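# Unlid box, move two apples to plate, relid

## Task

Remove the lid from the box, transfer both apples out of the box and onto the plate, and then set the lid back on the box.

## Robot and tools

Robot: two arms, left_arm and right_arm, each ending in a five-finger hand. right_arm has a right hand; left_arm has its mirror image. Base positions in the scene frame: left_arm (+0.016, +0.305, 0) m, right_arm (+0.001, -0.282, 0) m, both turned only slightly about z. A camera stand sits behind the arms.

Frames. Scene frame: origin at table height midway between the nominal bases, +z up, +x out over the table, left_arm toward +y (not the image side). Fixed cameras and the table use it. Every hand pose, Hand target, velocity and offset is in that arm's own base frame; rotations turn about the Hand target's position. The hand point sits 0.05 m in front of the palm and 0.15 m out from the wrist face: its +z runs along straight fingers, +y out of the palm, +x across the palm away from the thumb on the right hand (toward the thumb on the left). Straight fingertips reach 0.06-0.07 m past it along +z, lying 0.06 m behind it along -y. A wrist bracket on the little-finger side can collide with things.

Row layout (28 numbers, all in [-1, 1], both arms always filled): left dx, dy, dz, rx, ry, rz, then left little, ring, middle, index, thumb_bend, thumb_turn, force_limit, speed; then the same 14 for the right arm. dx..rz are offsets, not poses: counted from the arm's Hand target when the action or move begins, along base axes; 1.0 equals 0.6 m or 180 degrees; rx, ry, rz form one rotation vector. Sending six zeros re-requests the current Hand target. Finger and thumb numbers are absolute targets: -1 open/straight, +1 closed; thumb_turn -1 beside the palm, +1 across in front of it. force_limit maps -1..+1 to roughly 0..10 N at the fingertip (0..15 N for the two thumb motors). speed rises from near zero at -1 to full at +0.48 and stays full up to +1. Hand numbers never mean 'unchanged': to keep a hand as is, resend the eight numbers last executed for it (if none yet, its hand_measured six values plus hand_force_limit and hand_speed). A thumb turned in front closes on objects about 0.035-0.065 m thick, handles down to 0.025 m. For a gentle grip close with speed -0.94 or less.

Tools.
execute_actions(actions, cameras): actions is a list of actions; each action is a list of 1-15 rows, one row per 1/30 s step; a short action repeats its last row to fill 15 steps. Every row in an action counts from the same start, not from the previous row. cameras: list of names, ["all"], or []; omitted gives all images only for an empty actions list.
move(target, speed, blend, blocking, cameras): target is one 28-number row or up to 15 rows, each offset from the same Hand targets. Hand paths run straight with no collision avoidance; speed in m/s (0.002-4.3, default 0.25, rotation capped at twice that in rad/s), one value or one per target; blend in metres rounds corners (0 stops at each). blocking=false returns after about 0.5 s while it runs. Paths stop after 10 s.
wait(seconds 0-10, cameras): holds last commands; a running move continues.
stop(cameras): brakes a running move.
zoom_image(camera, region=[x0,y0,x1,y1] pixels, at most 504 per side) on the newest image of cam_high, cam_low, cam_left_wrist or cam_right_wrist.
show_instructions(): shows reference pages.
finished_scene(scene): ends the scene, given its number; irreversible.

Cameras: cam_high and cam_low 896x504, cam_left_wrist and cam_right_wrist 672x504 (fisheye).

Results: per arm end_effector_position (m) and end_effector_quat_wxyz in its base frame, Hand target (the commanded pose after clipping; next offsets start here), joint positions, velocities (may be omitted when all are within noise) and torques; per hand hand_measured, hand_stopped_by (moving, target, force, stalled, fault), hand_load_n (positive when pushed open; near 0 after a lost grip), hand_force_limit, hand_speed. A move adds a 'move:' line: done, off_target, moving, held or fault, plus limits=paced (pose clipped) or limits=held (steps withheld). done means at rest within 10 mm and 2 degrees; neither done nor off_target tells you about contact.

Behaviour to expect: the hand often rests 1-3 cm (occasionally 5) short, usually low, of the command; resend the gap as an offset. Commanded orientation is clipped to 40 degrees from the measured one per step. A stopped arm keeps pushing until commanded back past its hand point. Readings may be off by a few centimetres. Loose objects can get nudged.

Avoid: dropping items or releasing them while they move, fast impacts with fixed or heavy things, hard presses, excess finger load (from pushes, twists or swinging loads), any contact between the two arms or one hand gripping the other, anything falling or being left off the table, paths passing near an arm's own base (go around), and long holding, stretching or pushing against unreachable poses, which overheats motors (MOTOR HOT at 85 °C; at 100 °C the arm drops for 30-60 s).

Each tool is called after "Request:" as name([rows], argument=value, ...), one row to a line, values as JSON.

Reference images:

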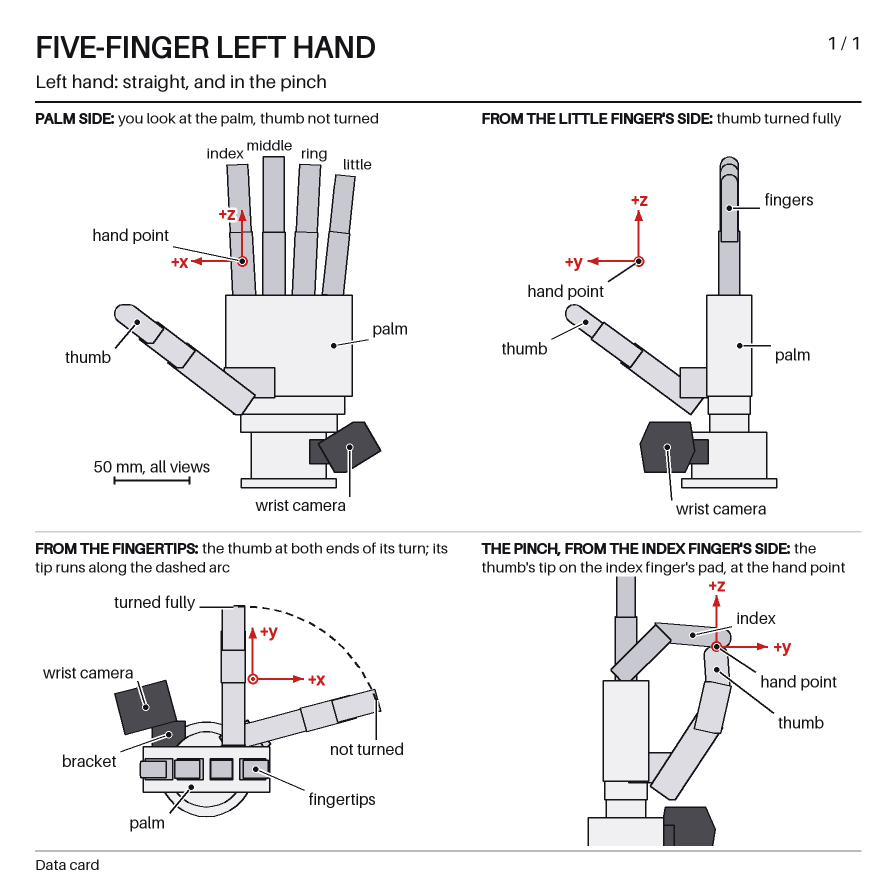

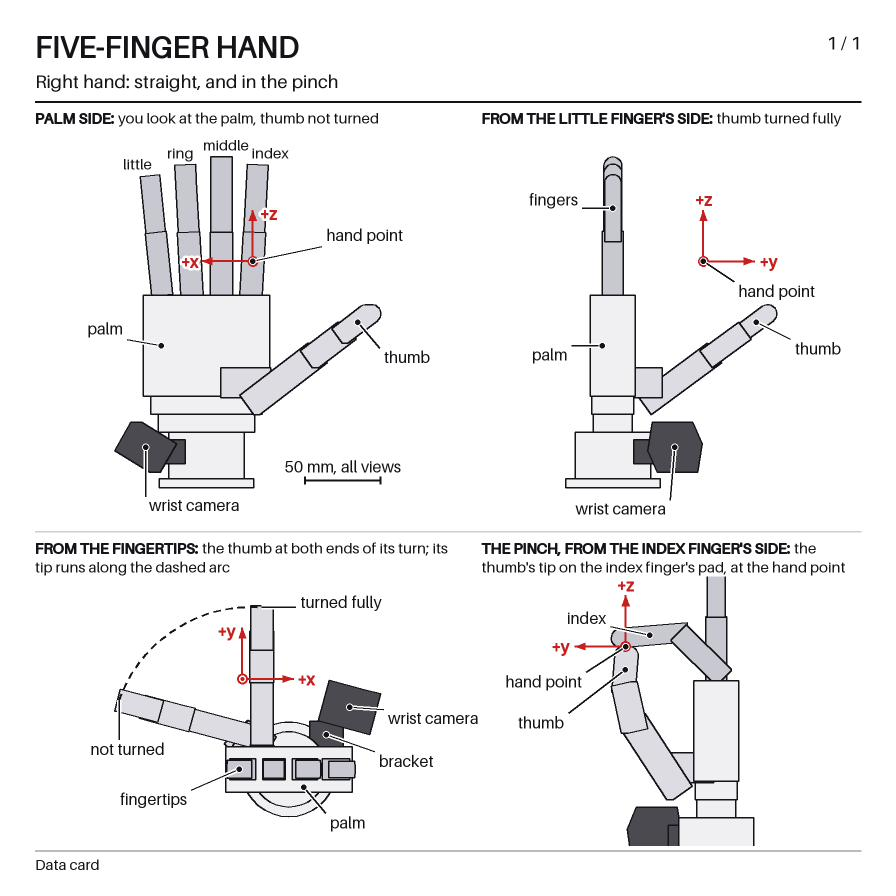

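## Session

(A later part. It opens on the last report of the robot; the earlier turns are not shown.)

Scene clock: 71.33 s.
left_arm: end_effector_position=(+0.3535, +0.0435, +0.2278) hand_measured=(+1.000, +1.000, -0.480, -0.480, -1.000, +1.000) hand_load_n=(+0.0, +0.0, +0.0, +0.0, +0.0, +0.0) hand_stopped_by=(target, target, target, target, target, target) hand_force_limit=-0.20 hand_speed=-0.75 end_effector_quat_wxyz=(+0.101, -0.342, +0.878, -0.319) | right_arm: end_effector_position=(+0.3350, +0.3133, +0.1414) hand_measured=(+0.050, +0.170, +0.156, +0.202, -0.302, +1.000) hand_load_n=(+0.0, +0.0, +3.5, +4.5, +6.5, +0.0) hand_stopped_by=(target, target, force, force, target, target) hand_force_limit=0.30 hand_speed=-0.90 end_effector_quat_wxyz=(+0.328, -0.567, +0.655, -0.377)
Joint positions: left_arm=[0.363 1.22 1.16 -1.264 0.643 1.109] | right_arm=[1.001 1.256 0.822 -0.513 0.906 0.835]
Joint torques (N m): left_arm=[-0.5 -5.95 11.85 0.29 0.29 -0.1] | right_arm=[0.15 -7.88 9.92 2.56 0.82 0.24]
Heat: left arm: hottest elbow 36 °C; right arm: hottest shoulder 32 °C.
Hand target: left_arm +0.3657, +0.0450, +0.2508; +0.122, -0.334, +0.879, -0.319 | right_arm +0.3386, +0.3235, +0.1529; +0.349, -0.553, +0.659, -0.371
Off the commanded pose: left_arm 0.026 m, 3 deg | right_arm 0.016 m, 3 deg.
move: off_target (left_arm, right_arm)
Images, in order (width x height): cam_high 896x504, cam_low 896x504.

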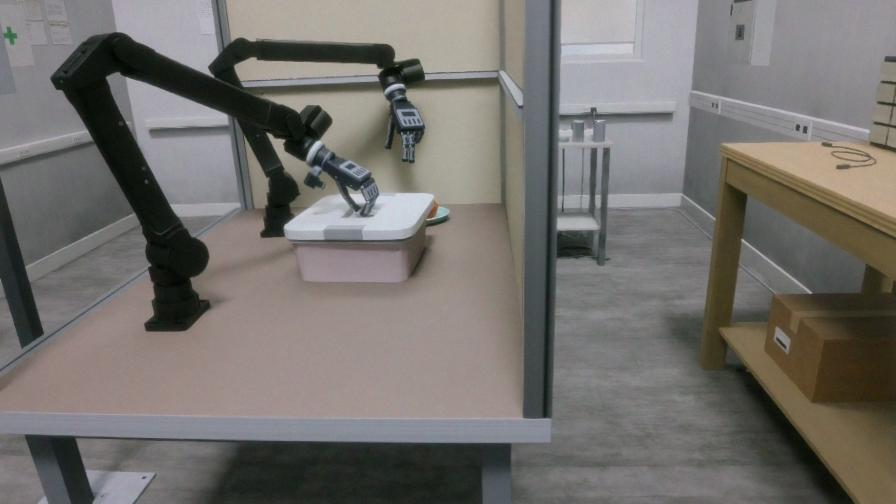

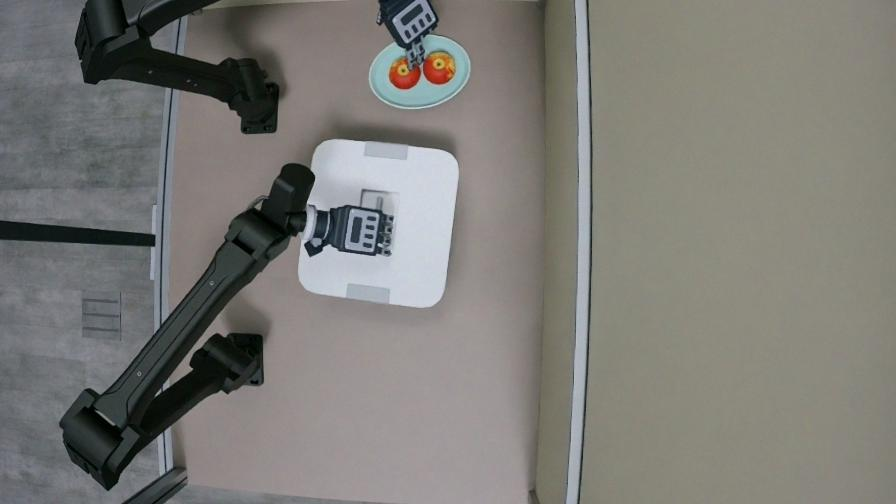

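Request:
move(target=[0,0,0,0,0,0, 1,1,-0.48,-0.48,-1,1,-0.2,-0.75, -0.015,0.012,0.004,0,0,0,0.05,0.17,0.6,0.6,-0.3,1,0.3,-0.9], cameras=["cam_low"], speed=0.06)

Request:
zoom_image(camera="cam_low", region=[290, 130, 470, 310])

Scene clock: 73.57 s.
left_arm: end_effector_position=(+0.3535, +0.0435, +0.2278) hand_measured=(+1.000, +1.000, -0.480, -0.480, -1.000, +1.000) hand_load_n=(+0.0, +0.0, +0.0, +0.0, +0.0, +0.0) hand_stopped_by=(target, target, target, target, target, target) hand_force_limit=-0.20 hand_speed=-0.75 end_effector_quat_wxyz=(+0.101, -0.342, +0.878, -0.319) | right_arm: end_effector_position=(+0.3258, +0.3215, +0.1424) hand_measured=(+0.050, +0.170, +0.156, +0.202, -0.302, +1.000) hand_load_n=(+0.0, +0.0, +4.0, +5.0, +6.5, +0.5) hand_stopped_by=(target, target, force, force, target, target) hand_force_limit=0.30 hand_speed=-0.90 end_effector_quat_wxyz=(+0.336, -0.563, +0.655, -0.374)
Joint positions: left_arm=[0.363 1.22 1.16 -1.264 0.643 1.109] | right_arm=[1.035 1.256 0.822 -0.527 0.925 0.875]
Joint torques (N m): left_arm=[-0.91 -5.07 11.81 0.29 0.3 -0.11] | right_arm=[0.26 -7.47 11.25 1.2 0.86 0.29]
Heat: left arm: hottest elbow 37 °C; right arm: hottest shoulder 32 °C.
Hand target: left_arm +0.3657, +0.0450, +0.2508; +0.122, -0.334, +0.879, -0.319 | right_arm +0.3295, +0.3307, +0.1553; +0.349, -0.553, +0.659, -0.371
Off the commanded pose: left_arm 0.026 m, 3 deg | right_arm 0.016 m, 2 deg.
move: off_target (left_arm, right_arm)
Images, in order (width x height): cam_low 896x504.

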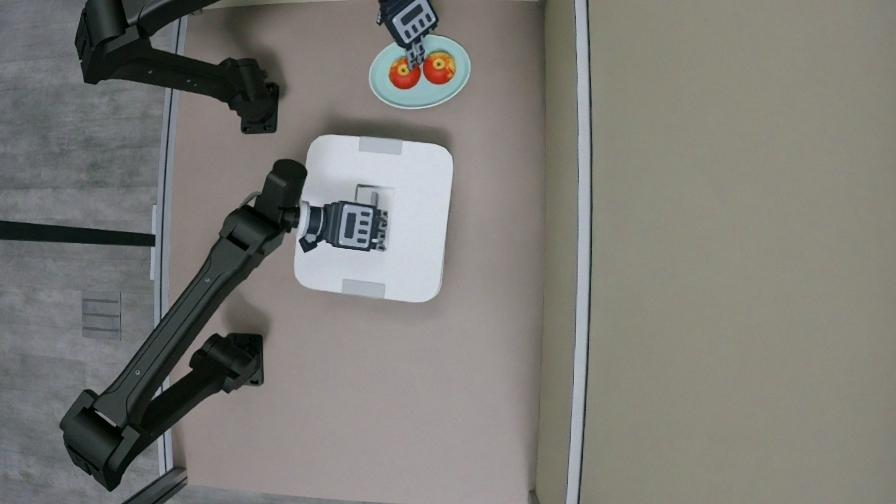

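Scaled by 2.800 from the camera's 896x504 image, which has a finer 1280x720 frame.

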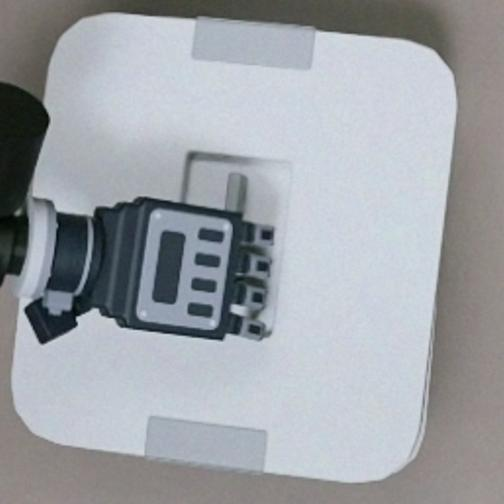

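Request:
move(target=[0,0,0,0,0,0, 1,1,-0.48,-0.48,-1,1,-0.2,-0.75, 0.007,-0.012,-0.01,0,0,0,0.05,0.17,0.6,0.6,-0.3,1,0.3,-0.9], cameras=["cam_low","cam_high"], speed=0.06)

Request:
zoom_image(camera="cam_low", region=[290, 130, 470, 310])

Request:
zoom_image(camera="cam_high", region=[260, 150, 460, 310])

Scene clock: 75.20 s.
left_arm: end_effector_position=(+0.3535, +0.0435, +0.2278) hand_measured=(+1.000, +1.000, -0.480, -0.480, -1.000, +1.000) hand_load_n=(+0.0, +0.0, +0.0, +0.0, +0.0, +0.0) hand_stopped_by=(target, target, target, target, target, target) hand_force_limit=-0.20 hand_speed=-0.75 end_effector_quat_wxyz=(+0.101, -0.342, +0.878, -0.319) | right_arm: end_effector_position=(+0.3267, +0.3196, +0.1395) hand_measured=(+0.050, +0.170, +0.156, +0.202, -0.302, +1.000) hand_load_n=(+0.0, +0.0, +3.5, +4.5, +6.5, +0.5) hand_stopped_by=(target, target, force, force, target, target) hand_force_limit=0.30 hand_speed=-0.90 end_effector_quat_wxyz=(+0.335, -0.564, +0.656, -0.374)
Joint positions: left_arm=[0.363 1.22 1.16 -1.264 0.643 1.109] | right_arm=[1.029 1.256 0.814 -0.516 0.919 0.868]
Joint torques (N m): left_arm=[-0.85 -5.01 11.86 0.35 0.3 -0.13] | right_arm=[-0.67 -7.88 9.65 2.51 0.6 0]
Heat: left arm: hottest elbow 38 °C; right arm: hottest shoulder 32 °C.
Hand target: left_arm +0.3657, +0.0450, +0.2508; +0.122, -0.334, +0.879, -0.319 | right_arm +0.3337, +0.3235, +0.1493; +0.349, -0.553, +0.659, -0.371
Off the commanded pose: left_arm 0.026 m, 3 deg | right_arm 0.013 m, 2 deg.
move: off_target (left_arm, right_arm)
Images, in order (width x height): cam_high 896x504, cam_low 896x504.

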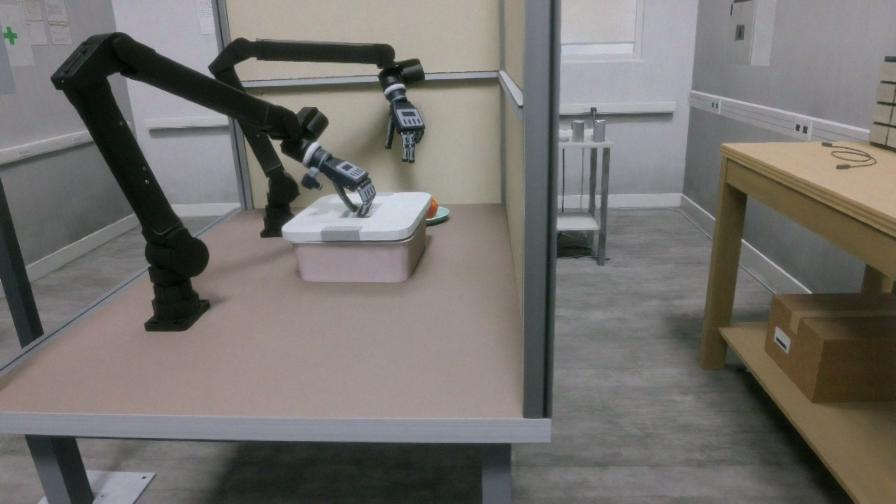

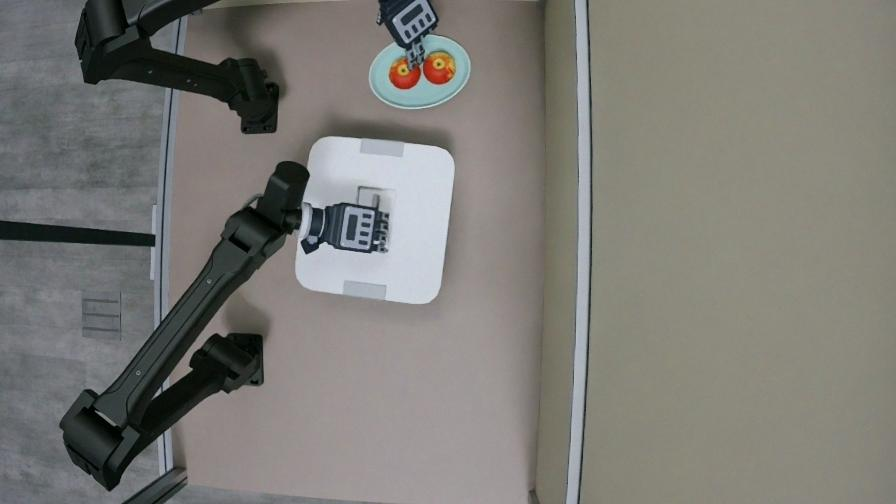

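Scaled by 2.800 from the camera's 896x504 image, which has a finer 1280x720 frame.

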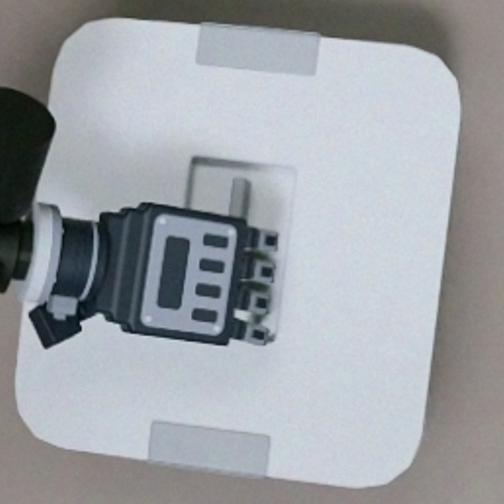

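Scaled by 2.520 from the camera's 896x504 image, which has a finer 1280x720 frame.

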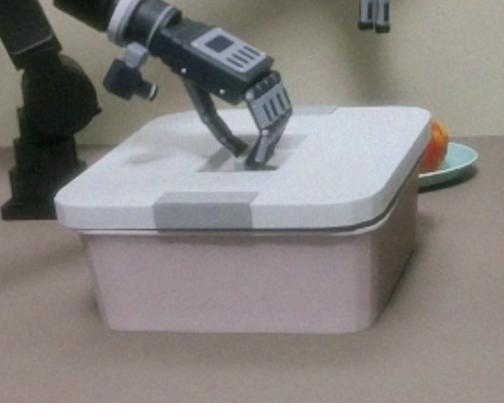

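Request:
move(target=[0,0,0,0,0,0, 1,1,-0.48,-0.48,-1,1,-0.2,-0.75, 0.002,-0.005,-0.025,0,0,0,0.05,0.17,0.6,0.6,-0.3,1,0.3,-0.9], cameras=["cam_low","cam_high"], speed=0.05)

Request:
zoom_image(camera="cam_low", region=[290, 130, 470, 310])

Request:
zoom_image(camera="cam_high", region=[260, 150, 460, 310])

Scene clock: 76.60 s.
left_arm: end_effector_position=(+0.3535, +0.0435, +0.2278) hand_measured=(+1.000, +1.000, -0.480, -0.480, -1.000, +1.000) hand_load_n=(+0.0, +0.0, +0.0, +0.0, +0.0, +0.0) hand_stopped_by=(target, target, target, target, target, target) hand_force_limit=-0.20 hand_speed=-0.75 end_effector_quat_wxyz=(+0.101, -0.342, +0.878, -0.319) | right_arm: end_effector_position=(+0.3283, +0.3180, +0.1322) hand_measured=(+0.050, +0.170, +0.156, +0.202, -0.302, +1.000) hand_load_n=(-1.5, +0.0, +2.5, +6.5, +5.5, +0.5) hand_stopped_by=(target, target, force, force, target, target) hand_force_limit=0.30 hand_speed=-0.90 end_effector_quat_wxyz=(+0.341, -0.563, +0.653, -0.374)
Joint positions: left_arm=[0.363 1.22 1.16 -1.264 0.643 1.109] | right_arm=[1.023 1.259 0.787 -0.462 0.917 0.848]
Joint torques (N m): left_arm=[-0.67 -4.6 11.78 0.35 0.29 -0.11] | right_arm=[-1.67 -6.36 9.02 2.63 0.47 0.14]
Heat: left arm: hottest elbow 38 °C; right arm: hottest shoulder 32 °C.
Hand target: left_arm +0.3657, +0.0450, +0.2508; +0.122, -0.334, +0.879, -0.319 | right_arm +0.3349, +0.3204, +0.1340; +0.349, -0.553, +0.659, -0.372
Off the commanded pose: left_arm 0.026 m, 3 deg | right_arm 0.007 m, 2 deg.
move: off_target (left_arm)
Images, in order (width x height): cam_high 896x504, cam_low 896x504.

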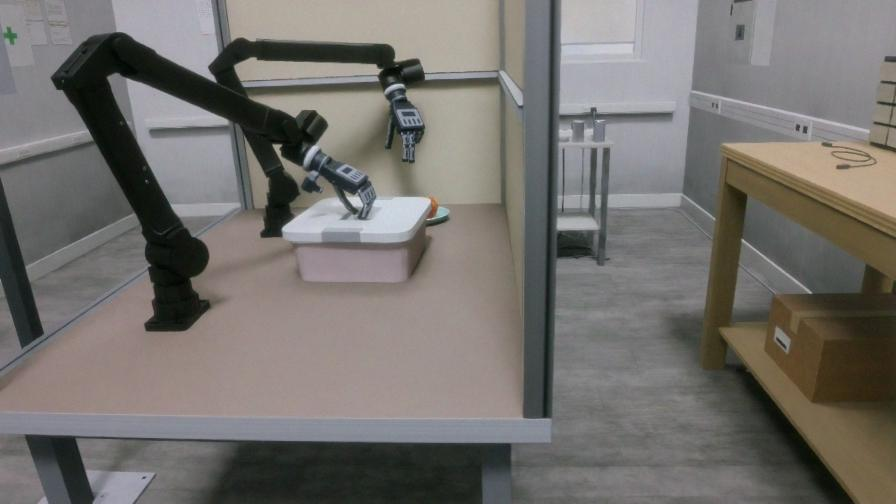

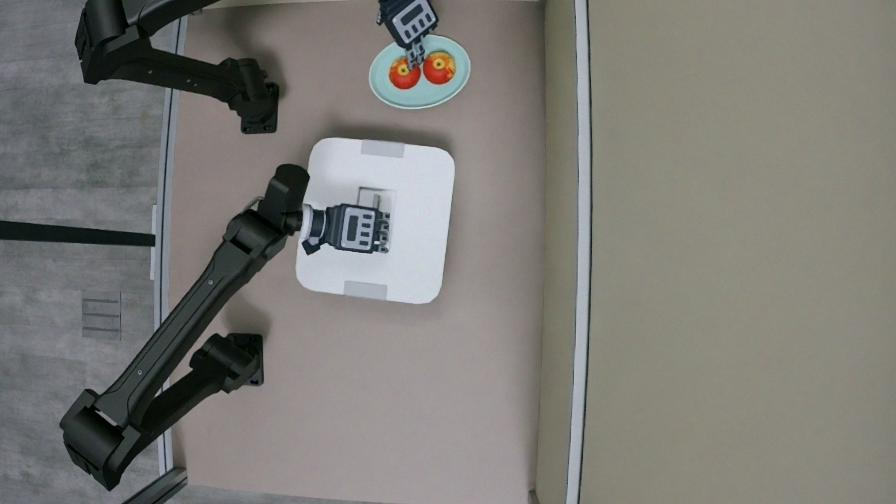

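Scaled by 2.800 from the camera's 896x504 image, which has a finer 1280x720 frame.

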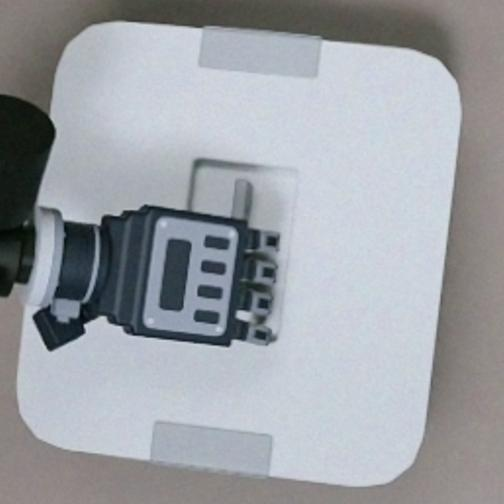

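Scaled by 2.520 from the camera's 896x504 image, which has a finer 1280x720 frame.

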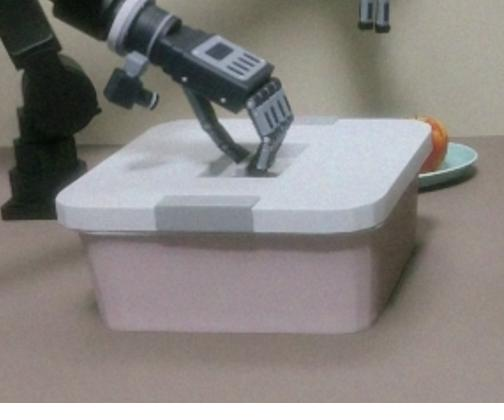

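Request:
move(target=[0,0,0,0,0,0, 1,1,-0.48,-0.48,-1,1,-0.2,-0.75, 0.003,-0.012,0,0,0,0,0.05,0.17,0.6,0.6,-0.3,1,0.3,-0.9], cameras=["cam_low","cam_high"], speed=0.05)

Request:
zoom_image(camera="cam_low", region=[290, 130, 470, 310])

Request:
zoom_image(camera="cam_high", region=[270, 180, 450, 300])

Scene clock: 78.00 s.
left_arm: end_effector_position=(+0.3535, +0.0435, +0.2278) hand_measured=(+1.000, +1.000, -0.480, -0.480, -1.000, +1.000) hand_load_n=(+0.0, +0.0, +0.0, +0.0, +0.0, +0.0) hand_stopped_by=(target, target, target, target, target, target) hand_force_limit=-0.20 hand_speed=-0.75 end_effector_quat_wxyz=(+0.101, -0.342, +0.878, -0.319) | right_arm: end_effector_position=(+0.3292, +0.3097, +0.1227) hand_measured=(+0.050, +0.170, +0.156, +0.202, -0.302, +1.000) hand_load_n=(+0.0, +0.5, +3.5, +4.0, +7.0, +0.5) hand_stopped_by=(target, target, force, force, target, target) hand_force_limit=0.30 hand_speed=-0.90 end_effector_quat_wxyz=(+0.334, -0.566, +0.655, -0.373)
Joint positions: left_arm=[0.363 1.22 1.16 -1.264 0.643 1.109] | right_arm=[1.007 1.259 0.766 -0.445 0.904 0.837]
Joint torques (N m): left_arm=[-0.79 -5.01 11.9 0.18 0.28 -0.15] | right_arm=[-0.62 -8.35 9.51 2.59 0.62 0.11]
Heat: left arm: hottest elbow 39 °C; right arm: hottest shoulder 32 °C.
Hand target: left_arm +0.3657, +0.0450, +0.2508; +0.122, -0.334, +0.879, -0.319 | right_arm +0.3367, +0.3133, +0.1341; +0.349, -0.553, +0.659, -0.371
Off the commanded pose: left_arm 0.026 m, 3 deg | right_arm 0.014 m, 2 deg.
move: off_target (left_arm, right_arm)
Images, in order (width x height): cam_high 896x504, cam_low 896x504.

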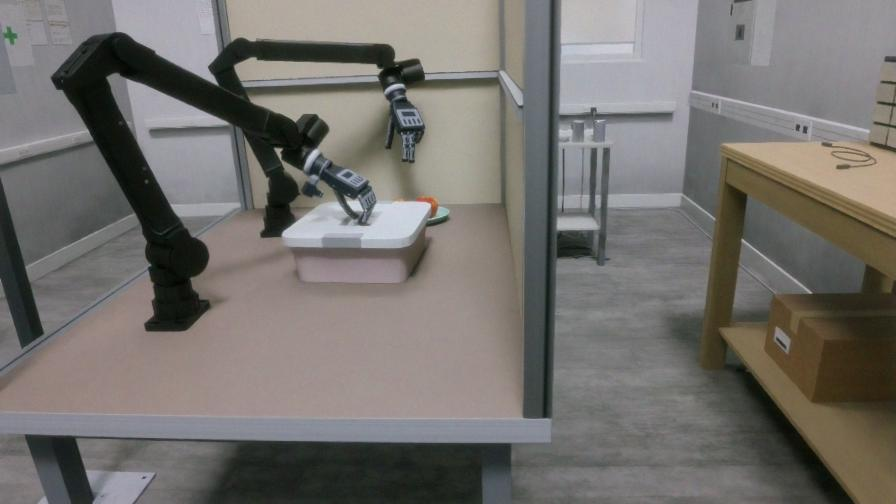

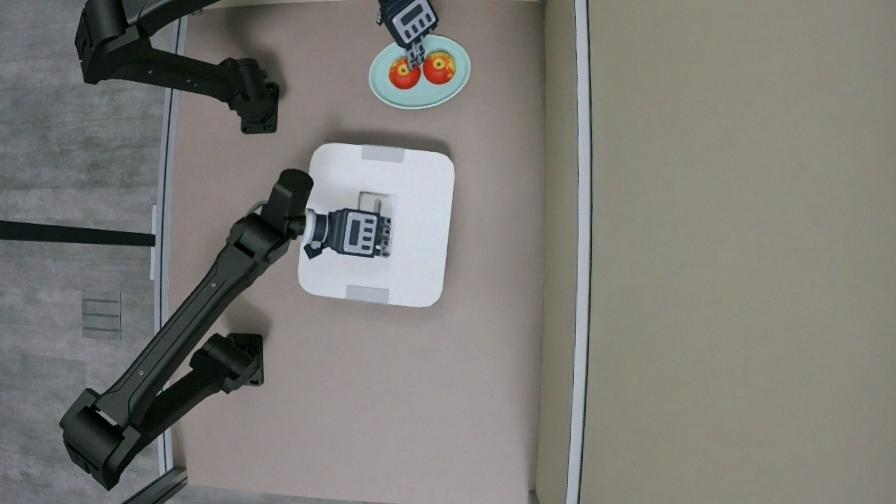

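Scaled by 2.800 from the camera's 896x504 image, which has a finer 1280x720 frame.

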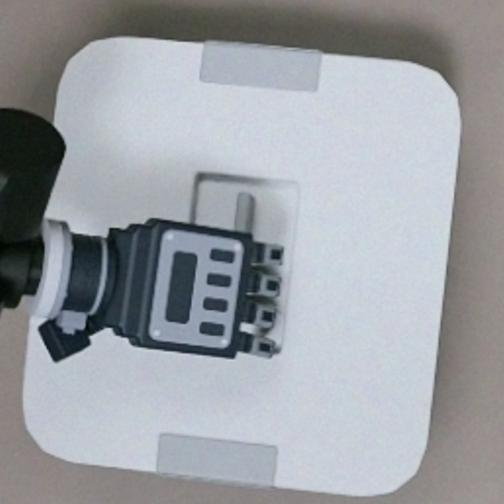

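Scaled by 2.800 from the camera's 896x504 image, which has a finer 1280x720 frame.

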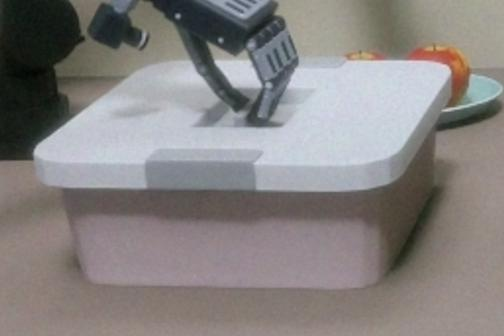

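Request:
move(target=[0,0,0,0,0,0, 1,1,-0.48,-0.48,-1,1,-0.2,-0.75, -0.003,0,-0.036,0,0,0,0.05,0.17,0.6,0.6,-0.3,1,0.3,-0.9], cameras=["cam_low","cam_high"], speed=0.05)

Request:
zoom_image(camera="cam_low", region=[290, 130, 470, 310])

Request:
zoom_image(camera="cam_high", region=[270, 180, 450, 300])

Scene clock: 79.63 s.
left_arm: end_effector_position=(+0.3535, +0.0435, +0.2278) hand_measured=(+1.000, +1.000, -0.480, -0.480, -1.000, +1.000) hand_load_n=(+0.0, +0.0, +0.0, +0.0, +0.0, +0.0) hand_stopped_by=(target, target, target, target, target, target) hand_force_limit=-0.20 hand_speed=-0.75 end_effector_quat_wxyz=(+0.101, -0.342, +0.878, -0.319) | right_arm: end_effector_position=(+0.3308, +0.3099, +0.1142) hand_measured=(+0.050, +0.170, +0.156, +0.202, -0.302, +1.000) hand_load_n=(-0.5, +0.0, +3.0, +5.0, +6.5, +0.5) hand_stopped_by=(target, target, force, force, target, target) hand_force_limit=0.30 hand_speed=-0.90 end_effector_quat_wxyz=(+0.342, -0.561, +0.654, -0.374)
Joint positions: left_arm=[0.363 1.22 1.16 -1.264 0.643 1.109] | right_arm=[1.007 1.269 0.738 -0.382 0.911 0.829]
Joint torques (N m): left_arm=[-0.97 -5.54 11.93 0.49 0.3 -0.17] | right_arm=[-1.2 -6.01 8.54 2.56 0.42 0.27]
Heat: left arm: hottest elbow 39 °C; right arm: hottest shoulder 32 °C.
Hand target: left_arm +0.3657, +0.0450, +0.2508; +0.122, -0.334, +0.879, -0.319 | right_arm +0.3349, +0.3134, +0.1126; +0.349, -0.553, +0.659, -0.371
Off the commanded pose: left_arm 0.026 m, 3 deg | right_arm 0.006 m, 1 deg.
move: off_target (left_arm)
Images, in order (width x height): cam_high 896x504, cam_low 896x504.

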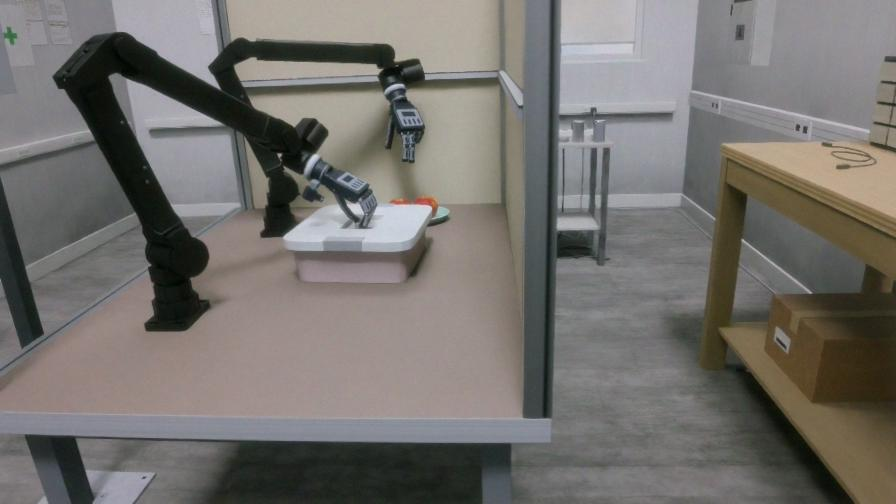

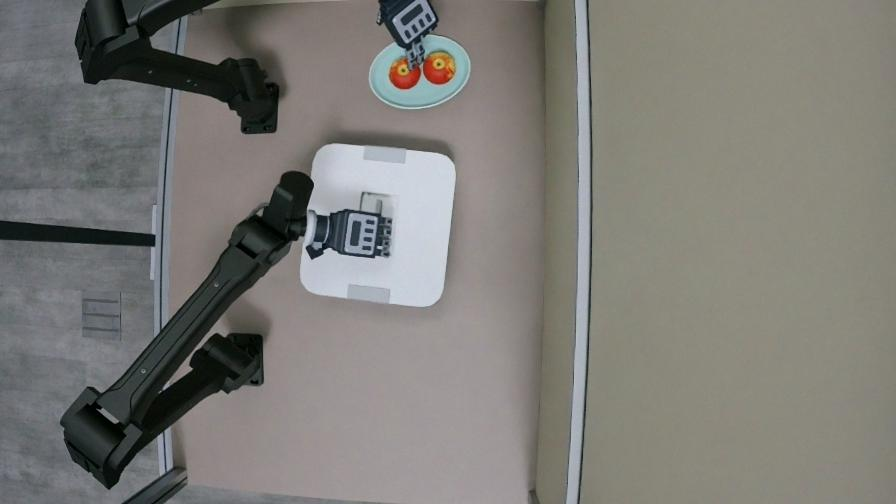

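Scaled by 2.800 from the camera's 896x504 image, which has a finer 1280x720 frame.

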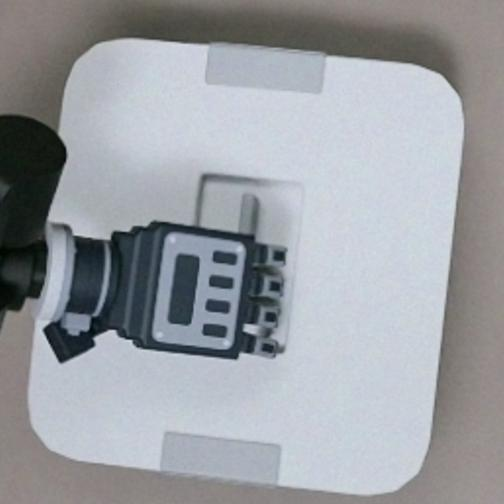

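Scaled by 2.800 from the camera's 896x504 image, which has a finer 1280x720 frame.

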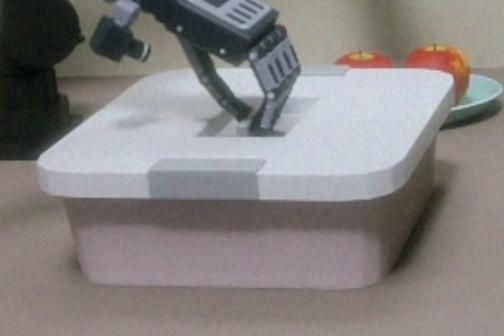

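Request:
move([
  [0,0,0,0,0,0, 1,1,-0.48,-0.48,-1,1,-0.2,-0.75, 0,0,-0.008,0,0,0,0.05,0.17,0.6,0.6,-0.3,1,0.3,-0.9],
  [0,0,0,0,0,0, 1,1,-0.48,-0.48,-1,1,-0.2,-0.75, 0,0,-0.008,0,0,0,0,0,0,0,-0.6,1,0.4,-0.8],
  [0,0,0,0,0,0, 1,1,-0.48,-0.48,-1,1,-0.2,-0.75, 0.018,0.018,0.05,0,0,0,0,0,0,0,-0.6,1,0.4,-0.8],
  [0,0,0,0,0,0, 1,1,-0.48,-0.48,-1,1,-0.2,-0.75, 0.018,0.018,0.2,0,0,0,0,0,0,0,-0.6,1,0.4,-0.8],
], cameras=["cam_low","cam_high"], speed=[0.05,0.05,0.07,0.15], blend=[0,0,0.005,0])

Request:
zoom_image(camera="cam_low", region=[290, 130, 470, 310])

Request:
zoom_image(camera="cam_high", region=[270, 180, 450, 300])

Scene clock: 84.47 s.
left_arm: end_effector_position=(+0.3535, +0.0435, +0.2278) hand_measured=(+1.000, +1.000, -0.480, -0.480, -1.000, +1.000) hand_load_n=(+0.0, +0.0, +0.0, +0.0, +0.0, +0.0) hand_stopped_by=(target, target, target, target, target, target) hand_force_limit=-0.20 hand_speed=-0.75 end_effector_quat_wxyz=(+0.101, -0.342, +0.878, -0.319) | right_arm: end_effector_position=(+0.3366, +0.3161, +0.2048) hand_measured=(+0.000, +0.000, +0.000, +0.000, -0.600, +1.000) hand_load_n=(+0.0, +0.0, +0.0, +0.0, +0.0, +0.0) hand_stopped_by=(target, target, target, target, target, target) hand_force_limit=0.40 hand_speed=-0.80 end_effector_quat_wxyz=(+0.329, -0.568, +0.653, -0.377)
Joint positions: left_arm=[0.363 1.22 1.16 -1.264 0.643 1.109] | right_arm=[1.002 1.2 0.95 -0.691 0.906 0.824]
Joint torques (N m): left_arm=[-0.97 -5.66 11.75 0.25 0.29 -0.14] | right_arm=[-1.38 -7.59 14.05 1.09 0.42 0.14]
Heat: left arm: hottest elbow 40 °C; right arm: hottest shoulder 32 °C.
Hand target: left_arm +0.3657, +0.0450, +0.2508; +0.122, -0.334, +0.879, -0.319 | right_arm +0.3457, +0.3241, +0.2326; +0.349, -0.553, +0.659, -0.371
Off the commanded pose: left_arm 0.026 m, 3 deg | right_arm 0.030 m, 3 deg.
move: off_target (left_arm, right_arm)
Images, in order (width x height): cam_high 896x504, cam_low 896x504.

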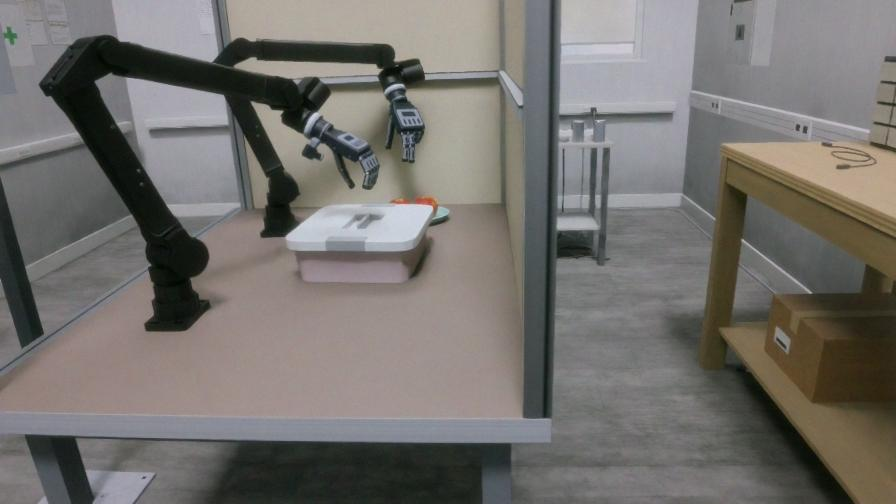

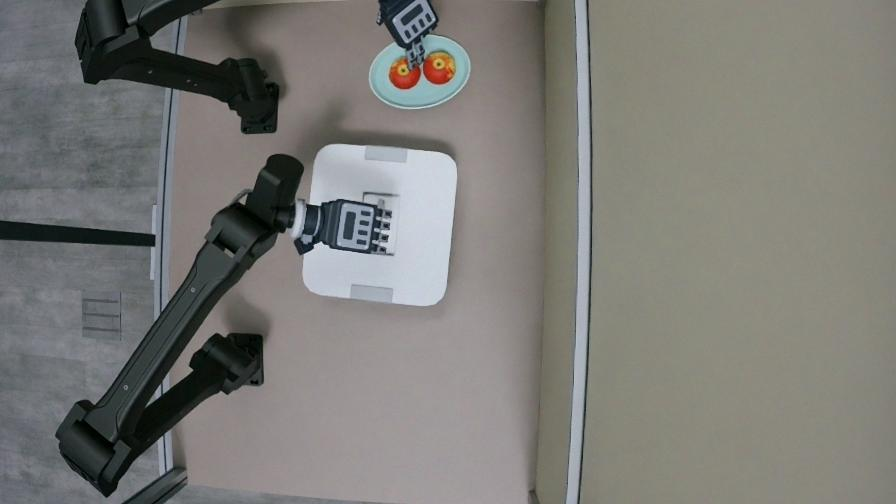

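Scaled by 2.800 from the camera's 896x504 image, which has a finer 1280x720 frame.

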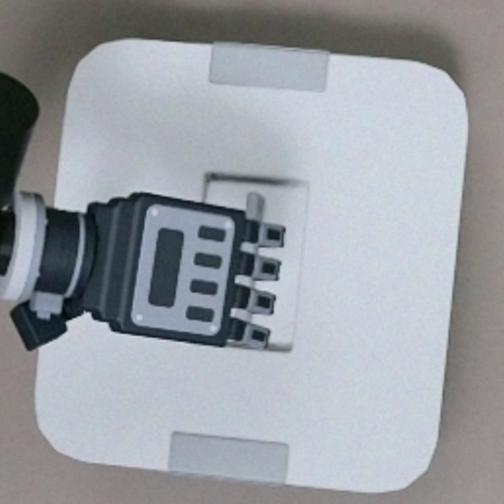

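Scaled by 2.800 from the camera's 896x504 image, which has a finer 1280x720 frame.

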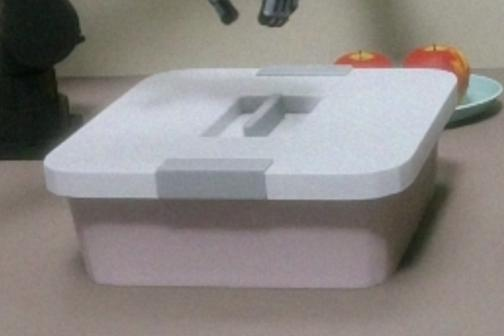

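Request:
finished_scene(scene=2)

The scene is finished: the task was done.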